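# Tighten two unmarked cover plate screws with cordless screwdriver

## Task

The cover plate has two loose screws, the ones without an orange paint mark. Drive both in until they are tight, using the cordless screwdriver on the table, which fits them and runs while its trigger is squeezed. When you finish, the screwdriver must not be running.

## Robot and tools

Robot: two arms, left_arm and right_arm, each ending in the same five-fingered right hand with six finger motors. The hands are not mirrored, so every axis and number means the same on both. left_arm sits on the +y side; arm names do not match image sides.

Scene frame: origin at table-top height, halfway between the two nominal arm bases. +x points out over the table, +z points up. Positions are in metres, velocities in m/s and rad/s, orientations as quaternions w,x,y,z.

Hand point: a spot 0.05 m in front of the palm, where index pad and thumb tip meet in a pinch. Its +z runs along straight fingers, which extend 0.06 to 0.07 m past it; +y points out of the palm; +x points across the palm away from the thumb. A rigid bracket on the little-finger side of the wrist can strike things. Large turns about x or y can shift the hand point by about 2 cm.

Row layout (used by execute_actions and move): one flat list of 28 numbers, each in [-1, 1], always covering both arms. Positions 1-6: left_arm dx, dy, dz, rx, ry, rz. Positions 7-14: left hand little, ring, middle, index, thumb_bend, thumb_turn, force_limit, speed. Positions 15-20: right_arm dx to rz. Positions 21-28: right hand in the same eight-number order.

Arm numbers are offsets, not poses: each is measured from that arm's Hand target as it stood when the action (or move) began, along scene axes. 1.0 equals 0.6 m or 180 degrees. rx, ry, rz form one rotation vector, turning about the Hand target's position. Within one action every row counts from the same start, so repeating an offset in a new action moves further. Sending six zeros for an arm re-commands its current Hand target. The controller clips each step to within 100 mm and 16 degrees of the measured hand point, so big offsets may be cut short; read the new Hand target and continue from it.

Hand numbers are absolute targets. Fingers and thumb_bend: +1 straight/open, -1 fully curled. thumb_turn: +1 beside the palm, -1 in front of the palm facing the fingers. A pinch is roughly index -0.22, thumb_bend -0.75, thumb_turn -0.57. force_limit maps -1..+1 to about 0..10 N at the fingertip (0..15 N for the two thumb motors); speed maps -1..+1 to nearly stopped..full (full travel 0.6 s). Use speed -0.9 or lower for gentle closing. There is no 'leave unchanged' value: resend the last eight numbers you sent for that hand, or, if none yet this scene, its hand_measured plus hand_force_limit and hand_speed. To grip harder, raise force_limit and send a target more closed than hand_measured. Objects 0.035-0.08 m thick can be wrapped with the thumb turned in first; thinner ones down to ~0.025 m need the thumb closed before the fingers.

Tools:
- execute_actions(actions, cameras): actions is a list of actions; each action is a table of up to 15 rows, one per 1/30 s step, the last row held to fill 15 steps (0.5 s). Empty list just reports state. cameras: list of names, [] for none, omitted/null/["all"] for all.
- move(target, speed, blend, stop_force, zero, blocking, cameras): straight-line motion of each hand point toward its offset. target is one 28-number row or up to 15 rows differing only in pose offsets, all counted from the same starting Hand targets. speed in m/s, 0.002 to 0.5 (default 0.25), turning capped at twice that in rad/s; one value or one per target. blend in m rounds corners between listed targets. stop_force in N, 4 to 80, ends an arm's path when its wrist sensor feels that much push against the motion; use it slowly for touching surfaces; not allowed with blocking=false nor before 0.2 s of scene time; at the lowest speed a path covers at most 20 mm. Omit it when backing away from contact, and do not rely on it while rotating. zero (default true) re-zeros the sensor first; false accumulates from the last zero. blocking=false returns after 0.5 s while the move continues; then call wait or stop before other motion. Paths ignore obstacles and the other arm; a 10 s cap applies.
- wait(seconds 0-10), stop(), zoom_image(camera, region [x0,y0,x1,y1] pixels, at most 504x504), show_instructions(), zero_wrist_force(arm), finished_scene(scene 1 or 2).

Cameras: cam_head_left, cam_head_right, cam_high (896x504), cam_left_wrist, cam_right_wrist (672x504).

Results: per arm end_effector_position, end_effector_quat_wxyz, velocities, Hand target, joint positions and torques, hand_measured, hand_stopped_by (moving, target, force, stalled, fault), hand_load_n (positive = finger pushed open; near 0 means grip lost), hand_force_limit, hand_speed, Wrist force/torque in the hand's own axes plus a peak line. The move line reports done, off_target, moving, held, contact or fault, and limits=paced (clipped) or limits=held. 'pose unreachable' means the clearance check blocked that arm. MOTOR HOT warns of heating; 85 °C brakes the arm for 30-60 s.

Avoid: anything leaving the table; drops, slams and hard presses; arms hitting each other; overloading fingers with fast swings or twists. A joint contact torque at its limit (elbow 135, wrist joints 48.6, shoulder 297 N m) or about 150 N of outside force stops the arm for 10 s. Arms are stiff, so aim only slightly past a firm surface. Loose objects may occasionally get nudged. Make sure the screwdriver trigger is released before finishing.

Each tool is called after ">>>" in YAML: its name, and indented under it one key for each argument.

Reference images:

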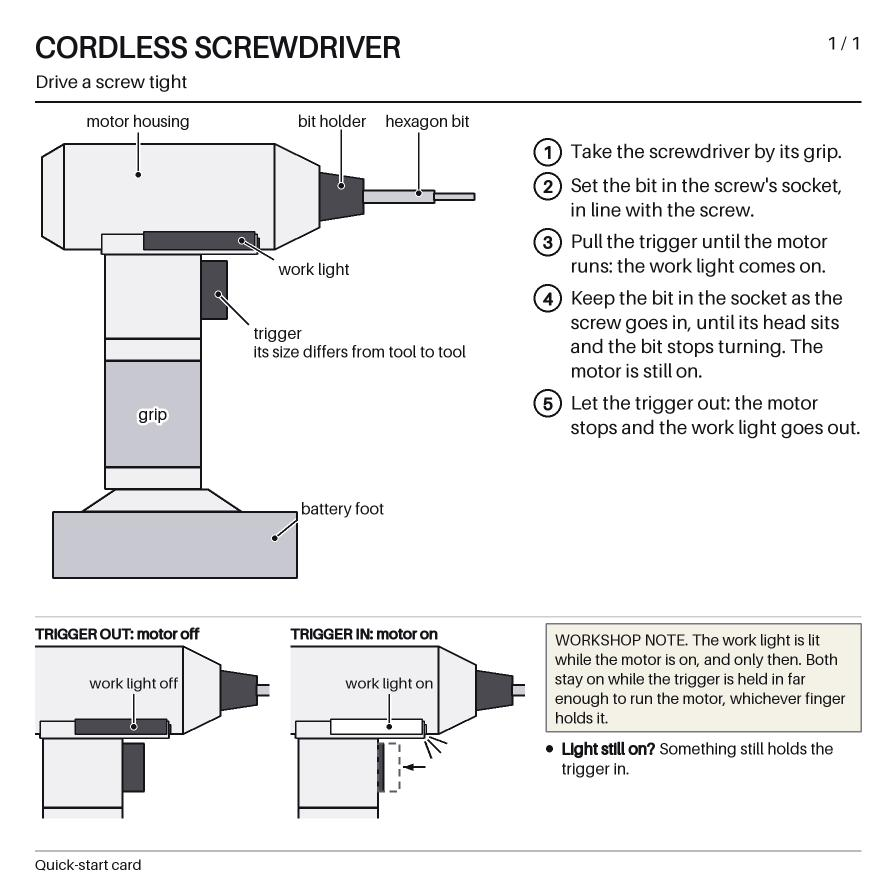

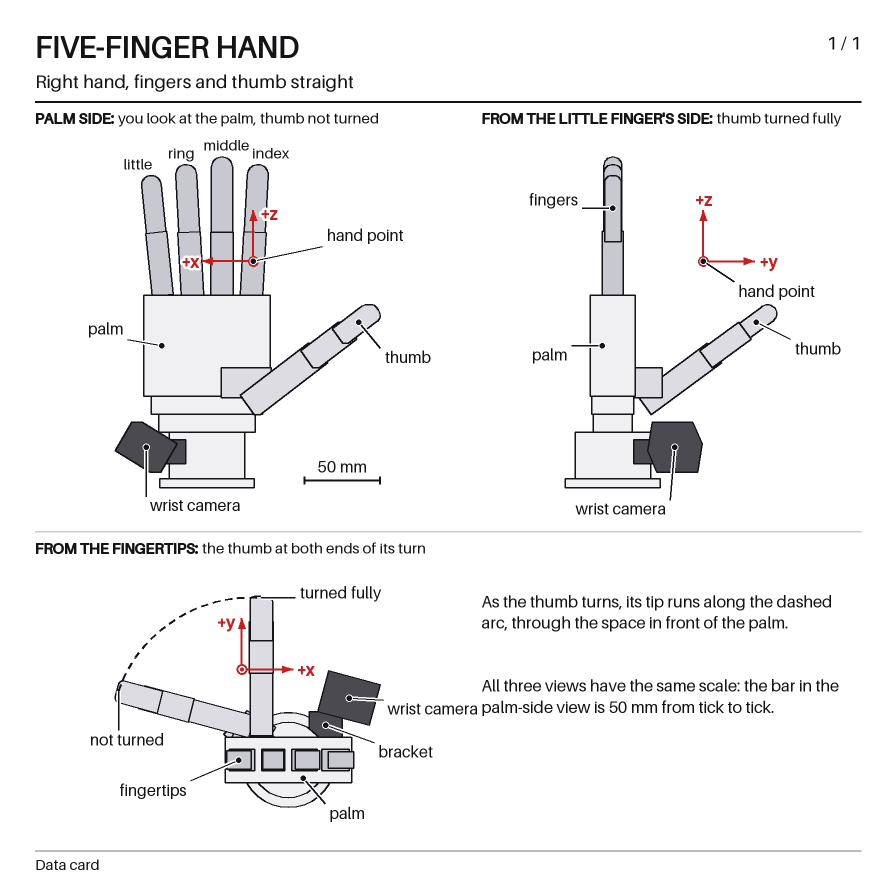

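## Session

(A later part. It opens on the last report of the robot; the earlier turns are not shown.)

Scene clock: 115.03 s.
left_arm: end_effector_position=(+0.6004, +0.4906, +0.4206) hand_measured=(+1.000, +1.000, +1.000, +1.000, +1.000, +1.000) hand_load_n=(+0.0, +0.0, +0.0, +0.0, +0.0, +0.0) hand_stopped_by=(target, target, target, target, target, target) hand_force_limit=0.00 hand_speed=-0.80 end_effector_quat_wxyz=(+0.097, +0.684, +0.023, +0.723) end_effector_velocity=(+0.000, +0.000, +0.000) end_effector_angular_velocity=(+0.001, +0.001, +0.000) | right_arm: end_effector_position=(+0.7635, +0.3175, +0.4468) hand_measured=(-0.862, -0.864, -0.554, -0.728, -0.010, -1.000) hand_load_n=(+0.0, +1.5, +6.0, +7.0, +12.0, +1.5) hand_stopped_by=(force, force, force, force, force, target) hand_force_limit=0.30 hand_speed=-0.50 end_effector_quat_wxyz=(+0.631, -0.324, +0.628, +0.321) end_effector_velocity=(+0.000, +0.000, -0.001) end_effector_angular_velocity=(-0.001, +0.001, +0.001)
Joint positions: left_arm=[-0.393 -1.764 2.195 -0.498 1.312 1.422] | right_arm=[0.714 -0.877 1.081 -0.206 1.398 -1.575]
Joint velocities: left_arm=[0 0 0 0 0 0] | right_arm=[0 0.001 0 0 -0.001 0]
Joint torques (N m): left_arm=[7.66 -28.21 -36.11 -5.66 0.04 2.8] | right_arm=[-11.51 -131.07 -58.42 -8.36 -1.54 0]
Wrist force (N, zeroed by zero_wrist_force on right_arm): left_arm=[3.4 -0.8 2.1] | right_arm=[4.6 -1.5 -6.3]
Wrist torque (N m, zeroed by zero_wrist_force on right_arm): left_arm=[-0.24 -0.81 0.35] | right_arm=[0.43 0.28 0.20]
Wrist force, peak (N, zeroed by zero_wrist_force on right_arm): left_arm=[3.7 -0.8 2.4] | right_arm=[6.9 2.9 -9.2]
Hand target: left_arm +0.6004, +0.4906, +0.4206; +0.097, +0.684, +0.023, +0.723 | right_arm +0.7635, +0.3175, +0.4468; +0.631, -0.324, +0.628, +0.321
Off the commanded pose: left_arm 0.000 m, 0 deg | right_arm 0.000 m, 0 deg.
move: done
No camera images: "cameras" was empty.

>>> move:
  target:
    - [0,0,0,0,0,0,1,1,1,1,1,1,0,-0.8,-0.00487,-0.00677,0,0,0,0,-1,-1,-1,-0.4,-1,-1,0.3,-0.5]
    - [0,0,0,0,0,0,1,1,1,1,1,1,0,-0.8,0.01137,-0.01845,0,0,0,0,-1,-1,-1,-0.4,-1,-1,0.3,-0.5]
  speed: 0.02
  cameras: []

>>> move:
  target: [0,0,0,0,0,0,1,1,1,1,1,1,0,-0.8,0.0127,0.0176,0,0,0,0,-1,-1,-1,-0.4,-1,-1,0.3,-0.5]
  speed: 0.004
  stop_force: 4
  cameras: []

Scene clock: 116.50 s.
left_arm: end_effector_position=(+0.6004, +0.4906, +0.4206) hand_measured=(+1.000, +1.000, +1.000, +1.000, +1.000, +1.000) hand_load_n=(+0.0, +0.0, +0.0, +0.0, +0.0, +0.0) hand_stopped_by=(target, target, target, target, target, target) hand_force_limit=0.00 hand_speed=-0.80 end_effector_quat_wxyz=(+0.097, +0.684, +0.023, +0.723) end_effector_velocity=(+0.000, -0.001, +0.000) end_effector_angular_velocity=(-0.001, +0.000, -0.001) | right_arm: end_effector_position=(+0.7705, +0.3063, +0.4468) hand_measured=(-0.862, -0.864, -0.554, -0.400, -0.010, -1.000) hand_load_n=(+0.0, +2.5, +6.5, -0.5, +11.0, +1.0) hand_stopped_by=(force, force, force, target, force, target) hand_force_limit=0.30 hand_speed=-0.50 end_effector_quat_wxyz=(+0.631, -0.324, +0.628, +0.321) end_effector_velocity=(+0.000, +0.000, +0.000) end_effector_angular_velocity=(+0.000, +0.001, +0.000)
Joint positions: left_arm=[-0.393 -1.764 2.195 -0.498 1.312 1.422] | right_arm=[0.7 -0.886 1.097 -0.213 1.384 -1.575]
Joint velocities: left_arm=[-0.001 0 0 0 0 -0.001] | right_arm=[0 0 0 0.001 0.001 0]
Joint torques (N m): left_arm=[6.73 -28.17 -35.16 -5.01 -0.29 2.96] | right_arm=[11.97 -107.53 -56.13 -2.58 0.89 1.5]
Wrist force (N, zeroed by zero_wrist_force on right_arm): left_arm=[3.1 -0.7 2.0] | right_arm=[0.2 0.1 0.3]
Wrist torque (N m, zeroed by zero_wrist_force on right_arm): left_arm=[-0.21 -0.77 0.34] | right_arm=[0.00 -0.05 0.02]
Wrist force, peak (N, zeroed by zero_wrist_force on right_arm): left_arm=[3.5 -1.2 2.5] | right_arm=[6.2 -2.1 -8.4]
Hand target: left_arm +0.6004, +0.4906, +0.4206; +0.097, +0.684, +0.023, +0.723 | right_arm +0.7703, +0.3064, +0.4468; +0.631, -0.324, +0.628, +0.321
Off the commanded pose: left_arm 0.000 m, 0 deg | right_arm 0.000 m, 0 deg.
move: done
No camera images: "cameras" was empty.

Scene clock: 119.67 s.
left_arm: end_effector_position=(+0.6004, +0.4906, +0.4206) hand_measured=(+1.000, +1.000, +1.000, +1.000, +1.000, +1.000) hand_load_n=(+0.0, +0.0, +0.0, +0.0, +0.0, +0.0) hand_stopped_by=(target, target, target, target, target, target) hand_force_limit=0.00 hand_speed=-0.80 end_effector_quat_wxyz=(+0.097, +0.684, +0.023, +0.723) end_effector_velocity=(+0.000, +0.000, +0.000) end_effector_angular_velocity=(+0.001, +0.000, +0.000) | right_arm: end_effector_position=(+0.7753, +0.3134, +0.4468) hand_measured=(-0.862, -0.864, -0.554, -0.400, -0.010, -1.000) hand_load_n=(+0.0, +3.0, +6.0, +0.0, +11.5, +0.5) hand_stopped_by=(force, force, force, target, force, target) hand_force_limit=0.30 hand_speed=-0.50 end_effector_quat_wxyz=(+0.631, -0.324, +0.628, +0.321) end_effector_velocity=(+0.000, +0.000, +0.000) end_effector_angular_velocity=(+0.000, -0.001, +0.000)
Joint positions: left_arm=[-0.393 -1.764 2.195 -0.498 1.312 1.422] | right_arm=[0.702 -0.87 1.07 -0.202 1.386 -1.575]
Joint velocities: left_arm=[0 0 0 0.001 0 0.001] | right_arm=[0 0 0 -0.001 0 0]
Joint torques (N m): left_arm=[6.35 -28.24 -35.23 -4.88 0.07 2.65] | right_arm=[3.97 -128.59 -46.49 -6.69 -0.13 1.08]
Wrist force (N, zeroed by zero_wrist_force on right_arm): left_arm=[3.5 -0.4 2.2] | right_arm=[1.2 -1.5 -2.7]
Wrist torque (N m, zeroed by zero_wrist_force on right_arm): left_arm=[-0.19 -0.83 0.37] | right_arm=[0.03 -0.14 0.06]
Wrist force, peak (N, zeroed by zero_wrist_force on right_arm): left_arm=[3.6 -0.8 2.5] | right_arm=[2.0 -0.5 -10.7]
Hand target: left_arm +0.6004, +0.4906, +0.4206; +0.097, +0.684, +0.023, +0.723 | right_arm +0.7753, +0.3134, +0.4468; +0.631, -0.324, +0.628, +0.321
Off the commanded pose: left_arm 0.000 m, 0 deg | right_arm 0.004 m, 0 deg.
move: contact (right_arm)
No camera images: "cameras" was empty.

>>> move:
  target:
    - [0,0,0,0,0,0,1,1,1,1,1,1,0,-0.8,-0.00876,-0.01217,0,0,0,0,-1,-1,-1,-0.4,-1,-1,0.3,-0.5]
    - [0,0,0,0,0,0,1,1,1,1,1,1,0,-0.8,-0.02134,-0.00312,-0.0003,0,0,0,-1,-1,-1,-0.4,-1,-1,0.3,-0.5]
  speed: 0.02
  cameras: []

>>> move:
  target: [0,0,0,0,0,0,1,1,1,1,1,1,0,-0.8,0.0097,0.0135,0,0,0,0,-1,-1,-1,-0.4,-1,-1,0.3,-0.5]
  speed: 0.004
  stop_force: 4
  cameras: ["cam_left_wrist"]

>>> zoom_image:
  camera: "cam_left_wrist"
  region: [390, 150, 425, 185]

Scene clock: 121.30 s.
left_arm: end_effector_position=(+0.6004, +0.4906, +0.4206) hand_measured=(+1.000, +1.000, +1.000, +1.000, +1.000, +1.000) hand_load_n=(+0.0, +0.0, +0.0, +0.0, +0.0, +0.0) hand_stopped_by=(target, target, target, target, target, target) hand_force_limit=0.00 hand_speed=-0.80 end_effector_quat_wxyz=(+0.097, +0.684, +0.023, +0.723) end_effector_velocity=(+0.000, -0.001, +0.000) end_effector_angular_velocity=(+0.000, +0.001, -0.001) | right_arm: end_effector_position=(+0.7624, +0.3116, +0.4467) hand_measured=(-0.862, -0.864, -0.554, -0.400, -0.010, -1.000) hand_load_n=(+0.0, +3.0, +6.0, +0.0, +11.5, +1.0) hand_stopped_by=(force, force, force, target, force, target) hand_force_limit=0.30 hand_speed=-0.50 end_effector_quat_wxyz=(+0.631, -0.324, +0.628, +0.321) end_effector_velocity=(+0.000, +0.000, +0.001) end_effector_angular_velocity=(+0.001, -0.001, +0.001)
Joint positions: left_arm=[-0.393 -1.764 2.195 -0.498 1.312 1.422] | right_arm=[0.71 -0.887 1.099 -0.213 1.394 -1.575]
Joint velocities: left_arm=[-0.001 0 0 0.001 0 0] | right_arm=[0 -0.001 0 0 -0.001 0]
Joint torques (N m): left_arm=[2.88 -30.44 -35.85 -5.25 0.17 2.66] | right_arm=[-12.77 -108.1 -55.87 -3.69 -0.08 -0.31]
Wrist force (N, zeroed by zero_wrist_force on right_arm): left_arm=[3.5 -0.8 2.3] | right_arm=[0.3 -0.4 -0.3]
Wrist torque (N m, zeroed by zero_wrist_force on right_arm): left_arm=[-0.25 -0.84 0.36] | right_arm=[-0.04 -0.04 0.00]
Wrist force, peak (N, zeroed by zero_wrist_force on right_arm): left_arm=[3.4 -0.8 2.8] | right_arm=[1.5 -1.5 -3.1]
Hand target: left_arm +0.6004, +0.4906, +0.4206; +0.097, +0.684, +0.023, +0.723 | right_arm +0.7625, +0.3115, +0.4466; +0.631, -0.324, +0.628, +0.321
Off the commanded pose: left_arm 0.000 m, 0 deg | right_arm 0.000 m, 0 deg.
move: done
No camera images: "cameras" was empty.

Scene clock: 123.57 s.
left_arm: end_effector_position=(+0.6004, +0.4906, +0.4206) hand_measured=(+1.000, +1.000, +1.000, +1.000, +1.000, +1.000) hand_load_n=(+0.0, +0.0, +0.0, +0.0, +0.0, +0.0) hand_stopped_by=(target, target, target, target, target, target) hand_force_limit=0.00 hand_speed=-0.80 end_effector_quat_wxyz=(+0.097, +0.684, +0.023, +0.723) end_effector_velocity=(+0.000, +0.000, +0.000) end_effector_angular_velocity=(-0.001, +0.000, +0.001) | right_arm: end_effector_position=(+0.7654, +0.3156, +0.4466) hand_measured=(-0.862, -0.864, -0.554, -0.400, -0.010, -1.000) hand_load_n=(+0.0, +3.0, +6.0, +0.0, +11.5, +0.5) hand_stopped_by=(force, force, force, target, force, target) hand_force_limit=0.30 hand_speed=-0.50 end_effector_quat_wxyz=(+0.631, -0.324, +0.628, +0.321) end_effector_velocity=(+0.000, +0.000, +0.001) end_effector_angular_velocity=(+0.001, +0.000, +0.000)
Joint positions: left_arm=[-0.393 -1.764 2.195 -0.498 1.312 1.422] | right_arm=[0.711 -0.878 1.083 -0.207 1.395 -1.575]
Joint velocities: left_arm=[0.001 0 0 0 0 -0.001] | right_arm=[0 0 0 -0.001 0 0]
Joint torques (N m): left_arm=[8.32 -29.5 -36.22 -5.06 0.39 3.08] | right_arm=[4.02 -128.33 -45.89 -6.71 0 -0.7]
Wrist force (N, zeroed by zero_wrist_force on right_arm): left_arm=[3.2 -0.7 2.0] | right_arm=[0.2 -1.2 -3.0]
Wrist torque (N m, zeroed by zero_wrist_force on right_arm): left_arm=[-0.21 -0.78 0.33] | right_arm=[0.02 -0.07 0.00]
Wrist force, peak (N, zeroed by zero_wrist_force on right_arm): left_arm=[3.8 -0.9 2.1] | right_arm=[2.0 -1.6 -12.3]
Hand target: left_arm +0.6004, +0.4906, +0.4206; +0.097, +0.684, +0.023, +0.723 | right_arm +0.7655, +0.3156, +0.4466; +0.631, -0.324, +0.628, +0.321
Off the commanded pose: left_arm 0.000 m, 0 deg | right_arm 0.005 m, 0 deg.
move: contact (right_arm)
Images, in order (width x height): cam_left_wrist 672x504.

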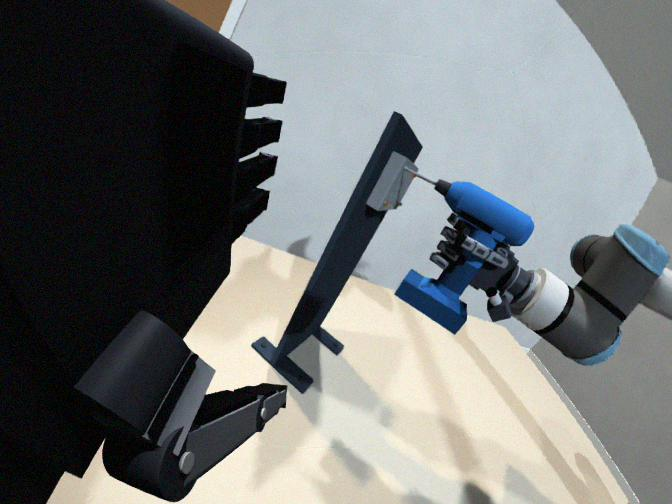

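Scaled by 14.400 from the camera's 672x504 image, which has a finer 960x720 frame.

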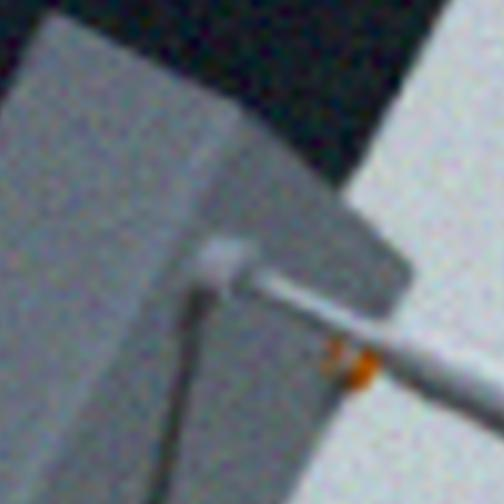

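>>> move:
  target:
    - [0,0,0,0,0,0,1,1,1,1,1,1,0,-0.8,-0.00292,-0.00406,0,0,0,0,-1,-1,-1,-0.79,-1,-1,0.3,-0.5]
    - [0,0,0,0,0,0,1,1,1,1,1,1,0,-0.8,-0.00542,-0.00226,-0.00167,0,0,0,-1,-1,-1,-0.79,-1,-1,0.3,-0.5]
    - [0,0,0,0,0,0,1,1,1,1,1,1,0,-0.8,0.0014,0.00721,-0.00167,0,0,0,-1,-1,-1,-0.79,-1,-1,0.3,-0.5]
  speed: 0.004
  stop_force: 5
  cameras: []

Scene clock: 127.27 s.
left_arm: end_effector_position=(+0.6004, +0.4906, +0.4206) hand_measured=(+1.000, +1.000, +1.000, +1.000, +1.000, +1.000) hand_load_n=(+0.0, +0.0, +0.0, +0.0, +0.0, +0.0) hand_stopped_by=(target, target, target, target, target, target) hand_force_limit=0.00 hand_speed=-0.80 end_effector_quat_wxyz=(+0.097, +0.684, +0.023, +0.723) end_effector_velocity=(+0.000, -0.001, +0.000) end_effector_angular_velocity=(-0.002, +0.000, -0.001) | right_arm: end_effector_position=(+0.7643, +0.3172, +0.4457) hand_measured=(-0.862, -0.864, -0.554, -0.728, -0.010, -1.000) hand_load_n=(+0.5, +3.0, +5.5, +7.0, +11.5, +0.5) hand_stopped_by=(force, force, force, force, force, target) hand_force_limit=0.30 hand_speed=-0.50 end_effector_quat_wxyz=(+0.631, -0.324, +0.628, +0.321) end_effector_velocity=(+0.000, +0.000, -0.001) end_effector_angular_velocity=(+0.000, +0.000, +0.000)
Joint positions: left_arm=[-0.393 -1.764 2.195 -0.498 1.312 1.422] | right_arm=[0.713 -0.876 1.082 -0.208 1.397 -1.575]
Joint velocities: left_arm=[-0.001 0 0 0 0 -0.002] | right_arm=[0 0.001 0 -0.001 0.001 0]
Joint torques (N m): left_arm=[6.34 -27.79 -37.5 -4.81 0.14 3.02] | right_arm=[-1.71 -126.99 -45.91 -6.27 0.16 -0.84]
Wrist force (N, zeroed by zero_wrist_force on right_arm): left_arm=[3.3 -0.8 2.2] | right_arm=[0.5 -0.9 -1.8]
Wrist torque (N m, zeroed by zero_wrist_force on right_arm): left_arm=[-0.25 -0.81 0.34] | right_arm=[-0.04 -0.15 0.01]
Wrist force, peak (N, zeroed by zero_wrist_force on right_arm): left_arm=[3.6 -0.9 2.6] | right_arm=[1.4 -1.6 -13.2]
Hand target: left_arm +0.6004, +0.4906, +0.4206; +0.097, +0.684, +0.023, +0.723 | right_arm +0.7644, +0.3171, +0.4457; +0.631, -0.324, +0.628, +0.321
Off the commanded pose: left_arm 0.000 m, 0 deg | right_arm 0.003 m, 0 deg.
move: contact (right_arm); path passed 2 of 3 targets
No camera images: "cameras" was empty.

>>> move:
  target:
    - [0,0,0,0,0,0,1,1,1,1,1,1,0,-0.8,0.0001,0.000135,0.000583,0,0,0,-1,-1,-1,-0.4,-1,-1,0.3,-0.5]
    - [0,0,0,0,0,0,1,1,1,1,1,1,0,-0.8,0.000506,-0.000157,0.00029,0,0,0,-1,-1,-1,-0.4,-1,-1,0.3,-0.5]
    - [0,0,0,0,0,0,1,1,1,1,1,1,0,-0.8,0.000506,-0.000157,-0.00029,0,0,0,-1,-1,-1,-0.4,-1,-1,0.3,-0.5]
    - [0,0,0,0,0,0,1,1,1,1,1,1,0,-0.8,0.0001,0.000135,-0.000583,0,0,0,-1,-1,-1,-0.4,-1,-1,0.3,-0.5]
    - [0,0,0,0,0,0,1,1,1,1,1,1,0,-0.8,-0.000306,0.000427,-0.00029,0,0,0,-1,-1,-1,-0.4,-1,-1,0.3,-0.5]
    - [0,0,0,0,0,0,1,1,1,1,1,1,0,-0.8,-0.000306,0.000427,0.00029,0,0,0,-1,-1,-1,-0.4,-1,-1,0.3,-0.5]
    - [0,0,0,0,0,0,1,1,1,1,1,1,0,-0.8,0.0001,0.000135,0.00108,0,0,0,-1,-1,-1,-0.4,-1,-1,0.3,-0.5]
    - [0,0,0,0,0,0,1,1,1,1,1,1,0,-0.8,0.000858,-0.00041,0.00053,0,0,0,-1,-1,-1,-0.4,-1,-1,0.3,-0.5]
    - [0,0,0,0,0,0,1,1,1,1,1,1,0,-0.8,0.000858,-0.00041,-0.00053,0,0,0,-1,-1,-1,-0.4,-1,-1,0.3,-0.5]
    - [0,0,0,0,0,0,1,1,1,1,1,1,0,-0.8,0.0001,0.000135,-0.00108,0,0,0,-1,-1,-1,-0.4,-1,-1,0.3,-0.5]
    - [0,0,0,0,0,0,1,1,1,1,1,1,0,-0.8,-0.000658,0.00068,-0.00053,0,0,0,-1,-1,-1,-0.4,-1,-1,0.3,-0.5]
    - [0,0,0,0,0,0,1,1,1,1,1,1,0,-0.8,-0.000658,0.00068,0.00053,0,0,0,-1,-1,-1,-0.4,-1,-1,0.3,-0.5]
    - [0,0,0,0,0,0,1,1,1,1,1,1,0,-0.8,0.0001,0.000135,0,0,0,0,-1,-1,-1,-0.4,-1,-1,0.3,-0.5]
    - [0,0,0,0,0,0,1,1,1,1,1,1,0,-0.8,0.00195,0.0027,0,0,0,0,-1,-1,-1,-0.4,-1,-1,0.3,-0.5]
  speed: 0.002
  stop_force: 6
  cameras: []

Scene clock: 132.97 s.
left_arm: end_effector_position=(+0.6004, +0.4906, +0.4206) hand_measured=(+1.000, +1.000, +1.000, +1.000, +1.000, +1.000) hand_load_n=(+0.0, +0.0, +0.0, +0.0, +0.0, +0.0) hand_stopped_by=(target, target, target, target, target, target) hand_force_limit=0.00 hand_speed=-0.80 end_effector_quat_wxyz=(+0.097, +0.684, +0.023, +0.723) end_effector_velocity=(+0.000, +0.000, +0.000) end_effector_angular_velocity=(+0.001, +0.000, +0.000) | right_arm: end_effector_position=(+0.7653, +0.3183, +0.4457) hand_measured=(-0.862, -0.864, -0.554, -0.400, -0.010, -1.000) hand_load_n=(+0.0, +4.0, +6.0, +0.0, +11.0, +1.0) hand_stopped_by=(force, force, force, target, force, target) hand_force_limit=0.30 hand_speed=-0.50 end_effector_quat_wxyz=(+0.631, -0.324, +0.628, +0.321) end_effector_velocity=(+0.000, +0.000, +0.000) end_effector_angular_velocity=(+0.000, +0.000, +0.001)
Joint positions: left_arm=[-0.393 -1.764 2.195 -0.498 1.312 1.422] | right_arm=[0.713 -0.873 1.077 -0.206 1.397 -1.575]
Joint velocities: left_arm=[0 0 0 0 0 0.001] | right_arm=[0 0 0 0 0 0]
Joint torques (N m): left_arm=[6.19 -28.93 -37.64 -4.75 -0.08 2.5] | right_arm=[-1.03 -129.3 -46.87 -6.98 -0.01 -0.65]
Wrist force (N, zeroed by zero_wrist_force on right_arm): left_arm=[3.4 -0.8 2.1] | right_arm=[1.2 -1.6 -6.4]
Wrist torque (N m, zeroed by zero_wrist_force on right_arm): left_arm=[-0.25 -0.81 0.35] | right_arm=[0.15 -0.17 0.05]
Wrist force, peak (N, zeroed by zero_wrist_force on right_arm): left_arm=[3.8 -0.7 2.4] | right_arm=[1.7 -1.5 -10.2]
Hand target: left_arm +0.6004, +0.4906, +0.4206; +0.097, +0.684, +0.023, +0.723 | right_arm +0.7654, +0.3183, +0.4457; +0.631, -0.324, +0.628, +0.321
Off the commanded pose: left_arm 0.000 m, 0 deg | right_arm 0.000 m, 0 deg.
move: contact (right_arm); path passed 13 of 14 targets
No camera images: "cameras" was empty.

>>> move:
  target: [0,0,0,0,0,0,1,1,1,1,1,1,0,-0.8,0,0,0,0,0,0,-1,-1,-1,-0.79,-1,-1,0.3,-0.5]
  speed: 0.01
  cameras: []

>>> wait:
  seconds: 0.4
  cameras: []

Scene clock: 133.80 s.
left_arm: end_effector_position=(+0.6004, +0.4906, +0.4206) hand_measured=(+1.000, +1.000, +1.000, +1.000, +1.000, +1.000) hand_load_n=(+0.0, +0.0, +0.0, +0.0, +0.0, +0.0) hand_stopped_by=(target, target, target, target, target, target) hand_force_limit=0.00 hand_speed=-0.80 end_effector_quat_wxyz=(+0.097, +0.684, +0.023, +0.723) end_effector_velocity=(+0.000, +0.000, +0.000) end_effector_angular_velocity=(+0.000, +0.000, +0.000) | right_arm: end_effector_position=(+0.7653, +0.3183, +0.4456) hand_measured=(-0.862, -0.864, -0.554, -0.728, -0.010, -1.000) hand_load_n=(+0.0, +2.5, +5.5, +7.0, +12.0, +0.0) hand_stopped_by=(force, force, force, force, force, target) hand_force_limit=0.30 hand_speed=-0.50 end_effector_quat_wxyz=(+0.631, -0.324, +0.628, +0.321) end_effector_velocity=(+0.000, +0.000, -0.001) end_effector_angular_velocity=(+0.000, +0.001, +0.000)
Joint positions: left_arm=[-0.393 -1.764 2.195 -0.498 1.312 1.422] | right_arm=[0.713 -0.873 1.077 -0.206 1.397 -1.575]
Joint velocities: left_arm=[0 0 0 0 0 0] | right_arm=[0 0.001 0 -0.001 0 0]
Joint torques (N m): left_arm=[3.6 -26.24 -36.47 -4.6 -0.42 2.55] | right_arm=[-9.66 -127.6 -53.19 -6.61 -0.41 -0.52]
Wrist force (N, zeroed by zero_wrist_force on right_arm): left_arm=[3.3 -1.0 2.0] | right_arm=[6.5 0.7 -19.9]
Wrist torque (N m, zeroed by zero_wrist_force on right_arm): left_arm=[-0.26 -0.80 0.35] | right_arm=[0.32 -0.13 -0.73]
Wrist force, peak (N, zeroed by zero_wrist_force on right_arm): left_arm=[3.8 -0.9 2.4] | right_arm=[6.5 0.7 -19.9]
Hand target: left_arm +0.6004, +0.4906, +0.4206; +0.097, +0.684, +0.023, +0.723 | right_arm +0.7654, +0.3183, +0.4457; +0.631, -0.324, +0.628, +0.321
Off the commanded pose: left_arm 0.000 m, 0 deg | right_arm 0.000 m, 0 deg.
move: done
No camera images: "cameras" was empty.

Scene clock: 134.20 s.
left_arm: end_effector_position=(+0.6004, +0.4906, +0.4206) hand_measured=(+1.000, +1.000, +1.000, +1.000, +1.000, +1.000) hand_load_n=(-0.5, +0.0, +0.0, +0.0, +0.0, +0.0) hand_stopped_by=(target, target, target, target, target, target) hand_force_limit=0.00 hand_speed=-0.80 end_effector_quat_wxyz=(+0.097, +0.684, +0.023, +0.723) end_effector_velocity=(+0.000, +0.000, +0.000) end_effector_angular_velocity=(+0.000, +0.000, +0.000) | right_arm: end_effector_position=(+0.7653, +0.3183, +0.4456) hand_measured=(-0.862, -0.864, -0.554, -0.728, -0.010, -1.000) hand_load_n=(+0.0, +2.5, +5.0, +7.0, +12.0, -0.5) hand_stopped_by=(force, force, force, force, force, target) hand_force_limit=0.30 hand_speed=-0.50 end_effector_quat_wxyz=(+0.631, -0.324, +0.628, +0.321) end_effector_velocity=(+0.000, +0.000, +0.001) end_effector_angular_velocity=(+0.001, -0.001, +0.000)
Joint positions: left_arm=[-0.393 -1.764 2.195 -0.498 1.312 1.422] | right_arm=[0.713 -0.873 1.077 -0.206 1.397 -1.575]
Joint velocities: left_arm=[0 0.001 0 0 0 0] | right_arm=[0 -0.001 0 0 0 0]
Joint torques (N m): left_arm=[2.31 -27.21 -37.06 -4.7 -0.19 2.74] | right_arm=[-13.81 -128.66 -59.68 -7.16 -0.02 0.03]
Wrist force (N, zeroed by zero_wrist_force on right_arm): left_arm=[3.4 -0.7 2.1] | right_arm=[8.9 0.9 -28.7]
Wrist torque (N m, zeroed by zero_wrist_force on right_arm): left_arm=[-0.23 -0.82 0.36] | right_arm=[0.55 -0.17 -0.69]
Wrist force, peak (N, zeroed by zero_wrist_force on right_arm): left_arm=[3.6 -0.8 2.3] | right_arm=[8.9 0.9 -28.7]
Hand target: left_arm +0.6004, +0.4906, +0.4206; +0.097, +0.684, +0.023, +0.723 | right_arm +0.7654, +0.3183, +0.4457; +0.631, -0.324, +0.628, +0.321
Off the commanded pose: left_arm 0.000 m, 0 deg | right_arm 0.000 m, 0 deg.
wait: 0.40 s; at rest by 0.17 s
No camera images: "cameras" was empty.

>>> move:
  target: [0,0,0,0,0,0,1,1,1,1,1,1,0,-0.8,0,0,0,0,0,0,-1,-1,-1,-0.4,-1,-1,0.3,-0.5]
  speed: 0.01
  cameras: []

>>> move:
  target:
    - [0,0,0,0,0,0,1,1,1,1,1,1,0,-0.8,-0.0117,-0.0162,0,0,0,0,-1,-1,-1,-0.4,-1,-1,0.3,-0.5]
    - [0,0,0,0,0,0,1,1,1,1,1,1,0,-0.8,-0.01947,-0.02706,0,0,0,0,-1,-1,-1,-0.4,-1,-1,0.3,-0.5]
    - [0,0,0,0,0,0,1,1,1,1,1,1,0,-0.8,0.1523,-0.1507,-0.1167,0,0,0,-1,-1,-1,-0.4,-1,-1,0.3,-0.5]
  speed: [0.012,0.04,0.06]
  cameras: ["cam_left_wrist","cam_high"]

>>> zoom_image:
  camera: "cam_left_wrist"
  region: [370, 155, 430, 225]

>>> zoom_image:
  camera: "cam_high"
  region: [420, 145, 480, 195]

Scene clock: 135.83 s.
left_arm: end_effector_position=(+0.6004, +0.4906, +0.4206) hand_measured=(+1.000, +1.000, +1.000, +1.000, +1.000, +1.000) hand_load_n=(+0.0, +0.0, +0.0, +0.0, +0.0, +0.0) hand_stopped_by=(target, target, target, target, target, target) hand_force_limit=0.00 hand_speed=-0.80 end_effector_quat_wxyz=(+0.097, +0.684, +0.023, +0.723) end_effector_velocity=(+0.000, +0.000, +0.000) end_effector_angular_velocity=(+0.000, +0.000, -0.001) | right_arm: end_effector_position=(+0.7654, +0.3183, +0.4458) hand_measured=(-0.862, -0.864, -0.554, -0.400, -0.010, -1.000) hand_load_n=(+0.0, +3.5, +6.0, -1.0, +12.0, +1.5) hand_stopped_by=(force, force, force, target, force, target) hand_force_limit=0.30 hand_speed=-0.50 end_effector_quat_wxyz=(+0.631, -0.324, +0.628, +0.321) end_effector_velocity=(+0.000, -0.001, +0.001) end_effector_angular_velocity=(-0.001, +0.001, +0.000)
Joint positions: left_arm=[-0.393 -1.764 2.195 -0.498 1.312 1.422] | right_arm=[0.713 -0.873 1.077 -0.206 1.397 -1.575]
Joint velocities: left_arm=[0 0 0 0 0.001 0] | right_arm=[0 -0.001 0 0.002 0 0]
Joint torques (N m): left_arm=[7.41 -29.3 -38.62 -4.39 0.14 2.96] | right_arm=[-8.78 -127.29 -45.03 -3.47 1.47 1.46]
Wrist force (N, zeroed by zero_wrist_force on right_arm): left_arm=[3.2 -0.4 2.2] | right_arm=[1.5 -1.2 -0.5]
Wrist torque (N m, zeroed by zero_wrist_force on right_arm): left_arm=[-0.18 -0.79 0.36] | right_arm=[-0.02 0.00 0.06]
Wrist force, peak (N, zeroed by zero_wrist_force on right_arm): left_arm=[3.8 -0.7 2.4] | right_arm=[9.4 0.2 -31.2]
Hand target: left_arm +0.6004, +0.4906, +0.4206; +0.097, +0.684, +0.023, +0.723 | right_arm +0.7654, +0.3183, +0.4457; +0.631, -0.324, +0.628, +0.321
Off the commanded pose: left_arm 0.000 m, 0 deg | right_arm 0.000 m, 0 deg.
move: done
No camera images: "cameras" was empty.

Scene clock: 139.73 s.
left_arm: end_effector_position=(+0.6004, +0.4906, +0.4206) hand_measured=(+1.000, +1.000, +1.000, +1.000, +1.000, +1.000) hand_load_n=(+0.0, +0.0, +0.0, +0.0, +0.0, +0.0) hand_stopped_by=(target, target, target, target, target, target) hand_force_limit=0.00 hand_speed=-0.80 end_effector_quat_wxyz=(+0.097, +0.684, +0.023, +0.723) end_effector_velocity=(+0.000, +0.000, +0.000) end_effector_angular_velocity=(+0.000, +0.000, +0.001) | right_arm: end_effector_position=(+0.8569, +0.2279, +0.3755) hand_measured=(-0.862, -0.864, -0.554, -0.400, -0.010, -1.000) hand_load_n=(+0.0, +3.5, +6.0, +0.0, +11.5, +1.0) hand_stopped_by=(force, force, force, target, force, target) hand_force_limit=0.30 hand_speed=-0.50 end_effector_quat_wxyz=(+0.631, -0.323, +0.628, +0.321) end_effector_velocity=(-0.002, +0.001, +0.002) end_effector_angular_velocity=(+0.000, -0.001, -0.001)
Joint positions: left_arm=[-0.393 -1.764 2.195 -0.498 1.312 1.422] | right_arm=[0.577 -0.862 1.186 -0.325 1.262 -1.575]
Joint velocities: left_arm=[0 0 0 0.001 0 0] | right_arm=[0.003 -0.002 0 0.001 0.004 0]
Joint torques (N m): left_arm=[5.71 -28.37 -37.8 -4.83 -0.22 2.73] | right_arm=[9.88 -124.49 -50.43 -2.4 2.09 2.16]
Wrist force (N, zeroed by zero_wrist_force on right_arm): left_arm=[3.2 -0.6 2.3] | right_arm=[0.2 -0.6 -0.3]
Wrist torque (N m, zeroed by zero_wrist_force on right_arm): left_arm=[-0.21 -0.80 0.35] | right_arm=[-0.10 -0.04 0.01]
Wrist force, peak (N, zeroed by zero_wrist_force on right_arm): left_arm=[3.6 -0.7 2.5] | right_arm=[1.4 -2.7 -0.3]
Hand target: left_arm +0.6004, +0.4906, +0.4206; +0.097, +0.684, +0.023, +0.723 | right_arm +0.8567, +0.2280, +0.3757; +0.631, -0.323, +0.628, +0.321
Off the commanded pose: left_arm 0.000 m, 0 deg | right_arm 0.000 m, 0 deg.
move: done
Images, in order (width x height): cam_high 896x504, cam_left_wrist 672x504.

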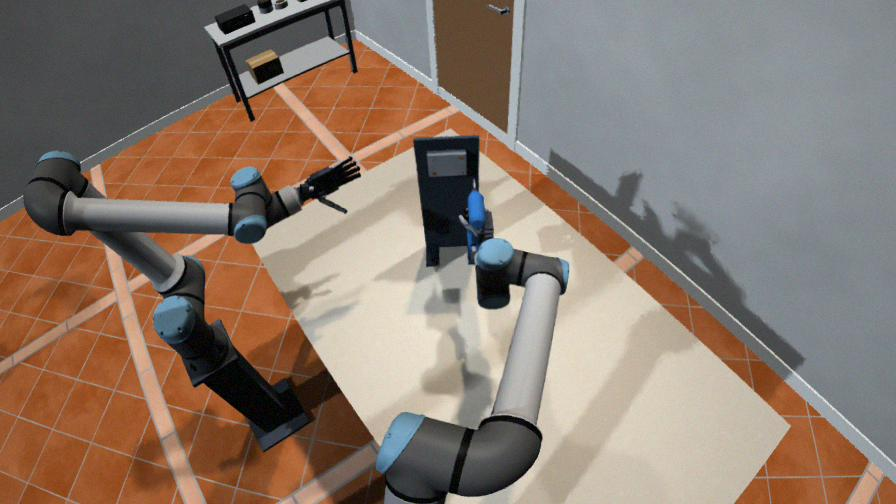

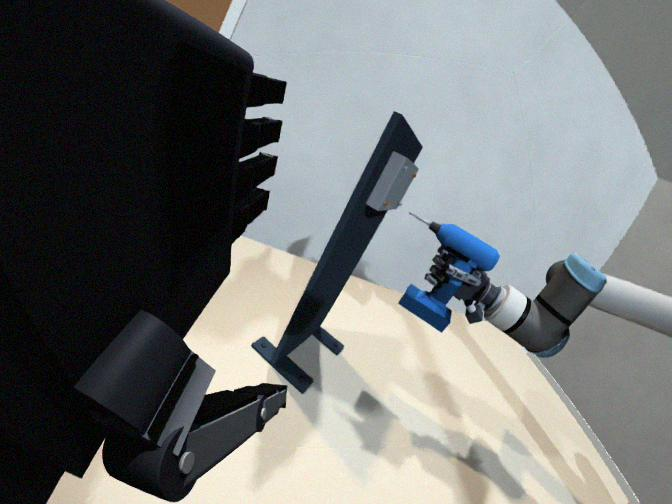

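Scaled by 7.200 from the camera's 672x504 image, which has a finer 960x720 frame.

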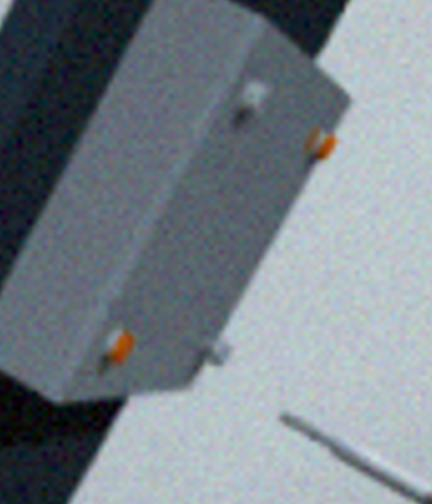

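Scaled by 8.400.

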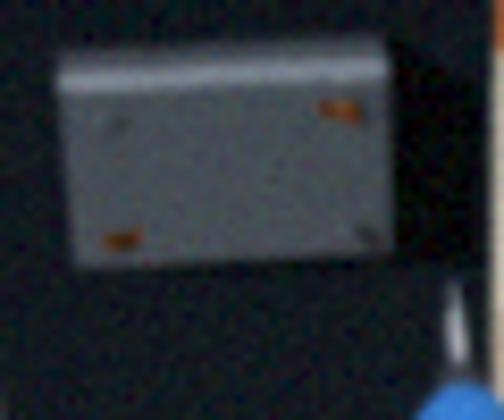

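>>> move:
  target:
    - [0,0,0,0,0,0,1,1,1,1,1,1,0,-0.8,-0.0420,0.0302,0.0067,0,0,0,-1,-1,-1,-0.4,-1,-1,0.3,-0.5]
    - [0,0,0,0,0,0,1,1,1,1,1,1,0,-0.8,-0.0332,0.0424,0.0067,0,0,0,-1,-1,-1,-0.4,-1,-1,0.3,-0.5]
  speed: 0.03
  cameras: ["cam_left_wrist","cam_high"]

>>> zoom_image:
  camera: "cam_left_wrist"
  region: [380, 180, 430, 220]

>>> zoom_image:
  camera: "cam_high"
  region: [420, 145, 480, 195]

Scene clock: 141.97 s.
left_arm: end_effector_position=(+0.6004, +0.4906, +0.4206) hand_measured=(+1.000, +1.000, +1.000, +1.000, +1.000, +1.000) hand_load_n=(+0.5, +0.0, +0.0, +0.0, +0.0, +0.0) hand_stopped_by=(target, target, target, target, target, target) hand_force_limit=0.00 hand_speed=-0.80 end_effector_quat_wxyz=(+0.097, +0.684, +0.023, +0.723) end_effector_velocity=(+0.000, +0.000, +0.000) end_effector_angular_velocity=(+0.000, +0.001, +0.001) | right_arm: end_effector_position=(+0.8368, +0.2535, +0.3796) hand_measured=(-0.862, -0.864, -0.554, -0.400, -0.010, -1.000) hand_load_n=(+0.0, +3.5, +6.0, -0.5, +11.5, +1.0) hand_stopped_by=(force, force, force, target, force, target) hand_force_limit=0.30 hand_speed=-0.50 end_effector_quat_wxyz=(+0.631, -0.323, +0.628, +0.321) end_effector_velocity=(-0.001, -0.001, +0.001) end_effector_angular_velocity=(+0.000, -0.001, +0.000)
Joint positions: left_arm=[-0.393 -1.764 2.195 -0.498 1.312 1.422] | right_arm=[0.612 -0.855 1.165 -0.312 1.296 -1.575]
Joint velocities: left_arm=[0 0 0 0 0 0] | right_arm=[0 -0.002 0.003 -0.002 0 0]
Joint torques (N m): left_arm=[7.39 -31.23 -40.13 -4.37 0.34 2.2] | right_arm=[1.39 -130.09 -44.39 -6.61 0.44 -1.69]
Wrist force (N, zeroed by zero_wrist_force on right_arm): left_arm=[3.3 -0.8 2.4] | right_arm=[0.7 -1.0 -0.3]
Wrist torque (N m, zeroed by zero_wrist_force on right_arm): left_arm=[-0.26 -0.81 0.34] | right_arm=[-0.16 -0.10 0.03]
Wrist force, peak (N, zeroed by zero_wrist_force on right_arm): left_arm=[3.8 -0.9 2.5] | right_arm=[0.9 -1.6 -0.5]
Hand target: left_arm +0.6004, +0.4906, +0.4206; +0.097, +0.684, +0.023, +0.723 | right_arm +0.8368, +0.2534, +0.3797; +0.631, -0.323, +0.628, +0.321
Off the commanded pose: left_arm 0.000 m, 0 deg | right_arm 0.000 m, 0 deg.
move: done
Images, in order (width x height): cam_high 896x504, cam_left_wrist 672x504.

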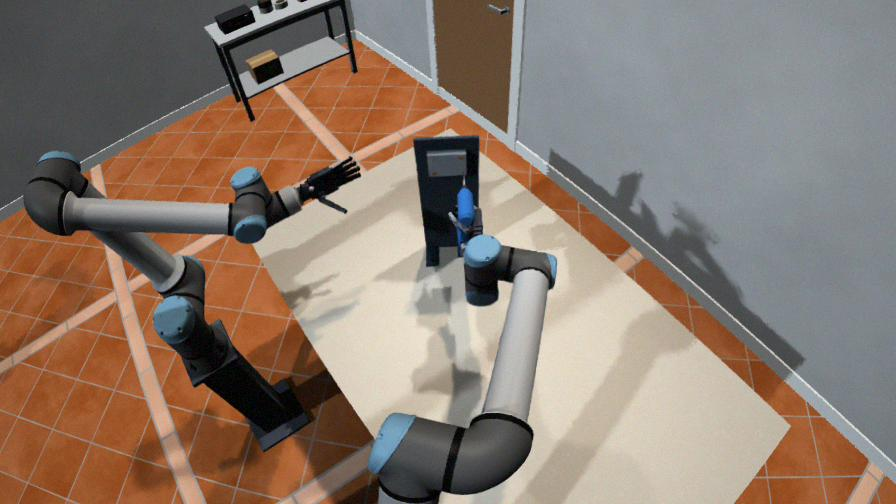

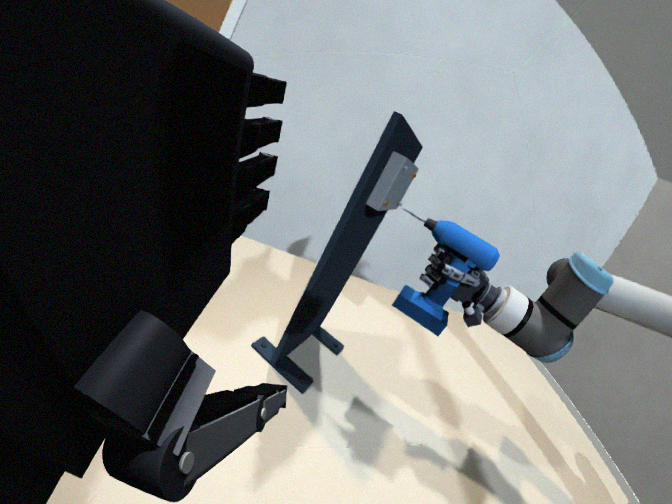

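Scaled by 10.080 from the camera's 672x504 image, which has a finer 960x720 frame.

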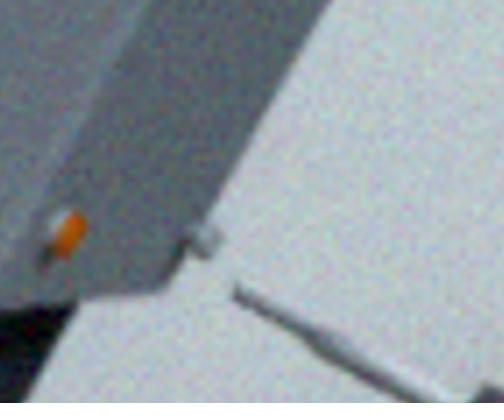

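Scaled by 8.400.

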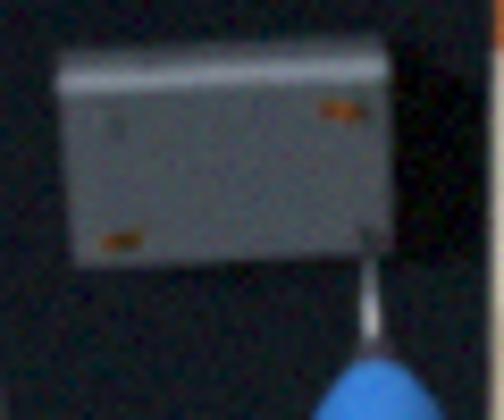

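>>> zero_wrist_force:
  arm: "right_arm"

>>> move:
  target: [0,0,0,0,0,0,1,1,1,1,1,1,0,-0.8,0,0,0.00917,0,0,0,-1,-1,-1,-0.4,-1,-1,0.3,-0.5]
  speed: 0.02
  cameras: ["cam_left_wrist"]

Wrist force sensor zeroed.

Scene clock: 143.33 s.
left_arm: end_effector_position=(+0.6004, +0.4906, +0.4206) hand_measured=(+1.000, +1.000, +1.000, +1.000, +1.000, +1.000) hand_load_n=(+0.0, +0.5, +0.0, +0.0, +0.0, +0.0) hand_stopped_by=(target, target, target, target, target, target) hand_force_limit=0.00 hand_speed=-0.80 end_effector_quat_wxyz=(+0.097, +0.684, +0.023, +0.723) end_effector_velocity=(+0.000, +0.000, +0.000) end_effector_angular_velocity=(+0.000, -0.001, -0.001) | right_arm: end_effector_position=(+0.8368, +0.2534, +0.3853) hand_measured=(-0.862, -0.864, -0.554, -0.400, -0.010, -1.000) hand_load_n=(+0.0, +3.5, +6.0, -0.5, +11.5, +1.0) hand_stopped_by=(force, force, force, target, force, target) hand_force_limit=0.30 hand_speed=-0.50 end_effector_quat_wxyz=(+0.631, -0.323, +0.628, +0.321) end_effector_velocity=(+0.000, +0.000, -0.001) end_effector_angular_velocity=(-0.001, +0.001, +0.000)
Joint positions: left_arm=[-0.393 -1.764 2.195 -0.498 1.312 1.422] | right_arm=[0.612 -0.858 1.16 -0.304 1.296 -1.575]
Joint velocities: left_arm=[0 -0.001 0 0 0.001 0] | right_arm=[0 0.001 0 0.001 0 0]
Joint torques (N m): left_arm=[5.19 -23.96 -37.97 -4.28 -0.13 2.23] | right_arm=[-13.09 -119.18 -49.17 -4.64 -0.52 -1.59]
Wrist force (N, zeroed by zero_wrist_force on right_arm): left_arm=[3.6 -0.4 2.3] | right_arm=[-0.3 0.2 0.2]
Wrist torque (N m, zeroed by zero_wrist_force on right_arm): left_arm=[-0.20 -0.86 0.38] | right_arm=[0.02 0.04 -0.01]
Wrist force, peak (N, zeroed by zero_wrist_force on right_arm): left_arm=[3.8 -0.7 2.4] | right_arm=[-0.9 0.0 0.1]
Hand target: left_arm +0.6004, +0.4906, +0.4206; +0.097, +0.684, +0.023, +0.723 | right_arm +0.8368, +0.2534, +0.3852; +0.631, -0.323, +0.628, +0.321
Off the commanded pose: left_arm 0.000 m, 0 deg | right_arm 0.000 m, 0 deg.
move: done
Images, in order (width x height): cam_left_wrist 672x504.

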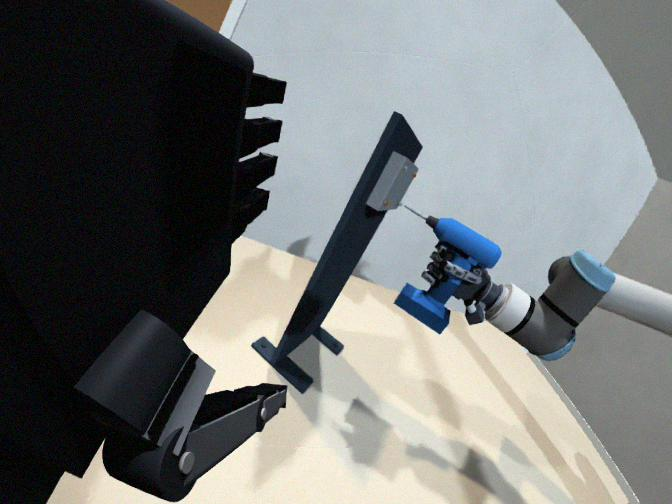

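>>> zoom_image:
  camera: "cam_left_wrist"
  region: [380, 178, 440, 228]

Scaled by 8.400 from the camera's 672x504 image, which has a finer 960x720 frame.

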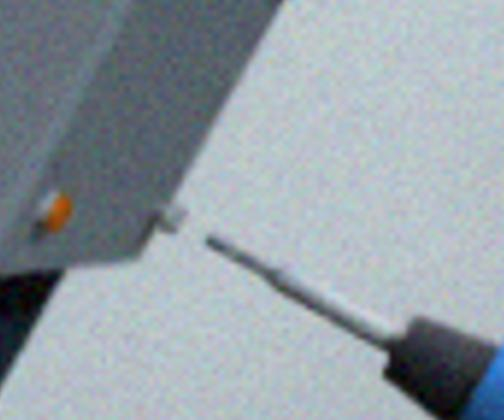

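>>> move:
  target: [0,0,0,0,0,0,1,1,1,1,1,1,0,-0.8,0.00925,0.01285,0,0,0,0,-1,-1,-1,-0.4,-1,-1,0.3,-0.5]
  speed: 0.004
  stop_force: 4
  cameras: []

Scene clock: 146.50 s.
left_arm: end_effector_position=(+0.6004, +0.4906, +0.4206) hand_measured=(+1.000, +1.000, +1.000, +1.000, +1.000, +1.000) hand_load_n=(+0.0, +0.0, +0.0, +0.0, +0.0, +0.0) hand_stopped_by=(target, target, target, target, target, target) hand_force_limit=0.00 hand_speed=-0.80 end_effector_quat_wxyz=(+0.097, +0.684, +0.023, +0.723) end_effector_velocity=(+0.000, +0.000, +0.000) end_effector_angular_velocity=(-0.001, +0.000, -0.001) | right_arm: end_effector_position=(+0.8424, +0.2612, +0.3851) hand_measured=(-0.862, -0.864, -0.554, -0.400, -0.010, -1.000) hand_load_n=(+0.0, +3.5, +6.0, -0.5, +11.5, +1.0) hand_stopped_by=(force, force, force, target, force, target) hand_force_limit=0.30 hand_speed=-0.50 end_effector_quat_wxyz=(+0.631, -0.323, +0.628, +0.321) end_effector_velocity=(+0.000, +0.000, -0.001) end_effector_angular_velocity=(+0.000, +0.001, +0.001)
Joint positions: left_arm=[-0.393 -1.764 2.195 -0.498 1.312 1.422] | right_arm=[0.615 -0.841 1.132 -0.292 1.299 -1.575]
Joint velocities: left_arm=[0 0 0 0 0 -0.001] | right_arm=[0 0.001 0 0 -0.001 0]
Joint torques (N m): left_arm=[9.72 -27.14 -39.22 -4.15 -0.15 2.27] | right_arm=[10.34 -125.16 -43.58 -5.26 1.66 -1.72]
Wrist force (N, zeroed by zero_wrist_force on right_arm): left_arm=[3.4 -0.9 2.1] | right_arm=[-0.2 0.1 0.0]
Wrist torque (N m, zeroed by zero_wrist_force on right_arm): left_arm=[-0.25 -0.82 0.35] | right_arm=[0.02 0.04 -0.01]
Wrist force, peak (N, zeroed by zero_wrist_force on right_arm): left_arm=[3.6 -1.2 2.4] | right_arm=[-0.1 0.4 0.7]
Hand target: left_arm +0.6004, +0.4906, +0.4206; +0.097, +0.684, +0.023, +0.723 | right_arm +0.8424, +0.2612, +0.3852; +0.631, -0.323, +0.628, +0.321
Off the commanded pose: left_arm 0.000 m, 0 deg | right_arm 0.000 m, 0 deg.
move: done
No camera images: "cameras" was empty.

>>> wait:
  seconds: 0
  cameras: ["cam_high", "cam_left_wrist"]

>>> zoom_image:
  camera: "cam_left_wrist"
  region: [385, 188, 425, 218]

Scene clock: 146.60 s.
left_arm: end_effector_position=(+0.6004, +0.4906, +0.4206) hand_measured=(+1.000, +1.000, +1.000, +1.000, +1.000, +1.000) hand_load_n=(+0.0, +0.0, +0.0, +0.0, +0.0, +0.0) hand_stopped_by=(target, target, target, target, target, target) hand_force_limit=0.00 hand_speed=-0.80 end_effector_quat_wxyz=(+0.097, +0.684, +0.023, +0.723) end_effector_velocity=(+0.000, +0.000, +0.000) end_effector_angular_velocity=(+0.000, -0.001, +0.000) | right_arm: end_effector_position=(+0.8424, +0.2612, +0.3851) hand_measured=(-0.862, -0.864, -0.554, -0.400, -0.010, -1.000) hand_load_n=(+0.0, +3.5, +6.0, -0.5, +11.5, +1.0) hand_stopped_by=(force, force, force, target, force, target) hand_force_limit=0.30 hand_speed=-0.50 end_effector_quat_wxyz=(+0.631, -0.323, +0.628, +0.321) end_effector_velocity=(+0.000, +0.000, -0.001) end_effector_angular_velocity=(-0.001, +0.001, +0.000)
Joint positions: left_arm=[-0.393 -1.764 2.195 -0.498 1.312 1.422] | right_arm=[0.615 -0.842 1.132 -0.292 1.299 -1.575]
Joint velocities: left_arm=[0 0 0 -0.001 0 0] | right_arm=[0 0 0 0 0 0]
Joint torques (N m): left_arm=[5.17 -28.84 -40.11 -4.27 -0.32 2.41] | right_arm=[9.77 -126.62 -43.47 -5.63 1.6 -1.74]
Wrist force (N, zeroed by zero_wrist_force on right_arm): left_arm=[3.4 -1.0 2.1] | right_arm=[-0.2 0.2 -0.2]
Wrist torque (N m, zeroed by zero_wrist_force on right_arm): left_arm=[-0.25 -0.83 0.35] | right_arm=[0.05 0.04 -0.01]
Wrist force, peak (N, zeroed by zero_wrist_force on right_arm): left_arm=[3.5 -0.7 2.2] | right_arm=[-0.2 0.2 -0.2]
Hand target: left_arm +0.6004, +0.4906, +0.4206; +0.097, +0.684, +0.023, +0.723 | right_arm +0.8424, +0.2612, +0.3852; +0.631, -0.323, +0.628, +0.321
Off the commanded pose: left_arm 0.000 m, 0 deg | right_arm 0.000 m, 0 deg.
Images, in order (width x height): cam_high 896x504, cam_left_wrist 672x504.

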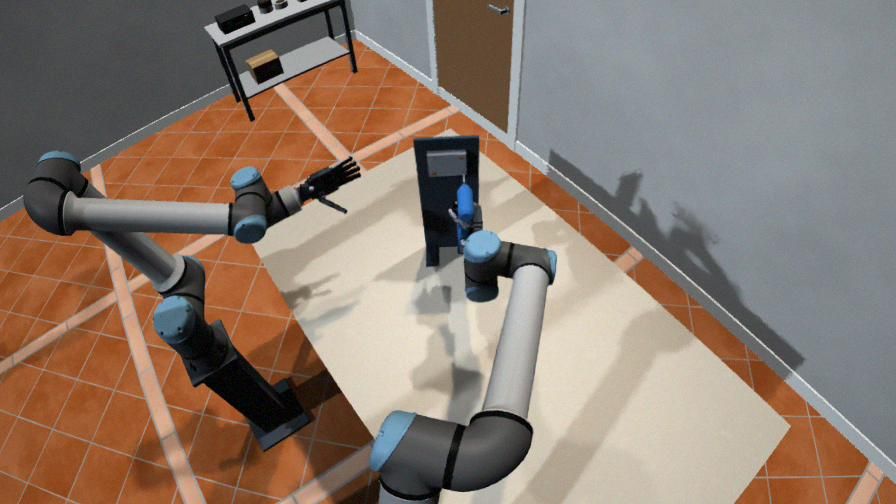

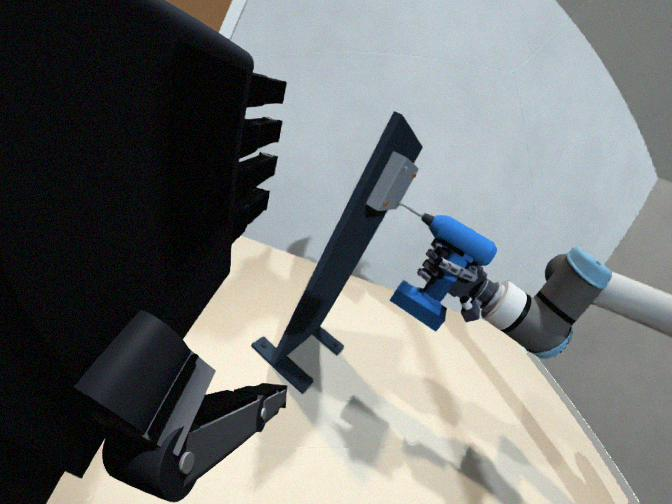

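Scaled by 12.600 from the camera's 672x504 image, which has a finer 960x720 frame.

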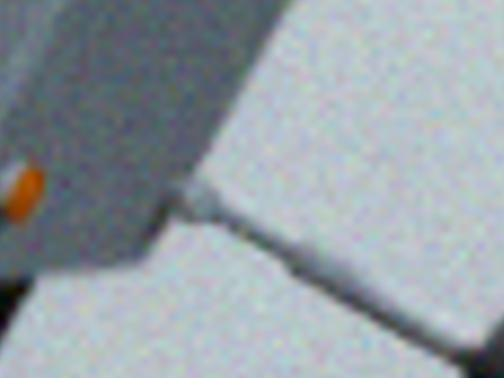

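>>> move:
  target: [0,0,0,0,0,0,1,1,1,1,1,1,0,-0.8,0.0039,0.0054,0,0,0,0,-1,-1,-1,-0.4,-1,-1,0.3,-0.5]
  speed: 0.003
  stop_force: 4
  cameras: []

Scene clock: 149.13 s.
left_arm: end_effector_position=(+0.6004, +0.4906, +0.4206) hand_measured=(+1.000, +1.000, +1.000, +1.000, +1.000, +1.000) hand_load_n=(+0.0, +0.0, +0.0, +0.0, +0.0, +0.0) hand_stopped_by=(target, target, target, target, target, target) hand_force_limit=0.00 hand_speed=-0.80 end_effector_quat_wxyz=(+0.097, +0.684, +0.023, +0.723) end_effector_velocity=(+0.000, +0.000, -0.001) end_effector_angular_velocity=(+0.000, +0.001, +0.000) | right_arm: end_effector_position=(+0.8446, +0.2643, +0.3852) hand_measured=(-0.862, -0.864, -0.554, -0.400, -0.010, -1.000) hand_load_n=(+0.0, +3.5, +6.0, -0.5, +11.5, +1.0) hand_stopped_by=(force, force, force, target, force, target) hand_force_limit=0.30 hand_speed=-0.50 end_effector_quat_wxyz=(+0.631, -0.323, +0.628, +0.321) end_effector_velocity=(+0.000, +0.000, -0.001) end_effector_angular_velocity=(-0.001, +0.001, +0.000)
Joint positions: left_arm=[-0.393 -1.764 2.195 -0.498 1.312 1.422] | right_arm=[0.616 -0.835 1.12 -0.287 1.3 -1.575]
Joint velocities: left_arm=[0 0.001 0 0 0 0] | right_arm=[0 0.001 0 0.001 0 0]
Joint torques (N m): left_arm=[6.86 -29.17 -39.71 -3.97 0.22 2.95] | right_arm=[6.06 -130.65 -45.94 -6.66 -0.14 -1.69]
Wrist force (N, zeroed by zero_wrist_force on right_arm): left_arm=[3.4 -0.6 1.9] | right_arm=[0.6 -1.7 -4.2]
Wrist torque (N m, zeroed by zero_wrist_force on right_arm): left_arm=[-0.19 -0.80 0.36] | right_arm=[0.08 -0.06 0.01]
Wrist force, peak (N, zeroed by zero_wrist_force on right_arm): left_arm=[3.5 -0.8 2.7] | right_arm=[0.7 -0.8 -8.8]
Hand target: left_arm +0.6004, +0.4906, +0.4206; +0.097, +0.684, +0.023, +0.723 | right_arm +0.8447, +0.2643, +0.3852; +0.631, -0.323, +0.628, +0.321
Off the commanded pose: left_arm 0.000 m, 0 deg | right_arm 0.000 m, 0 deg.
move: contact (right_arm)
No camera images: "cameras" was empty.


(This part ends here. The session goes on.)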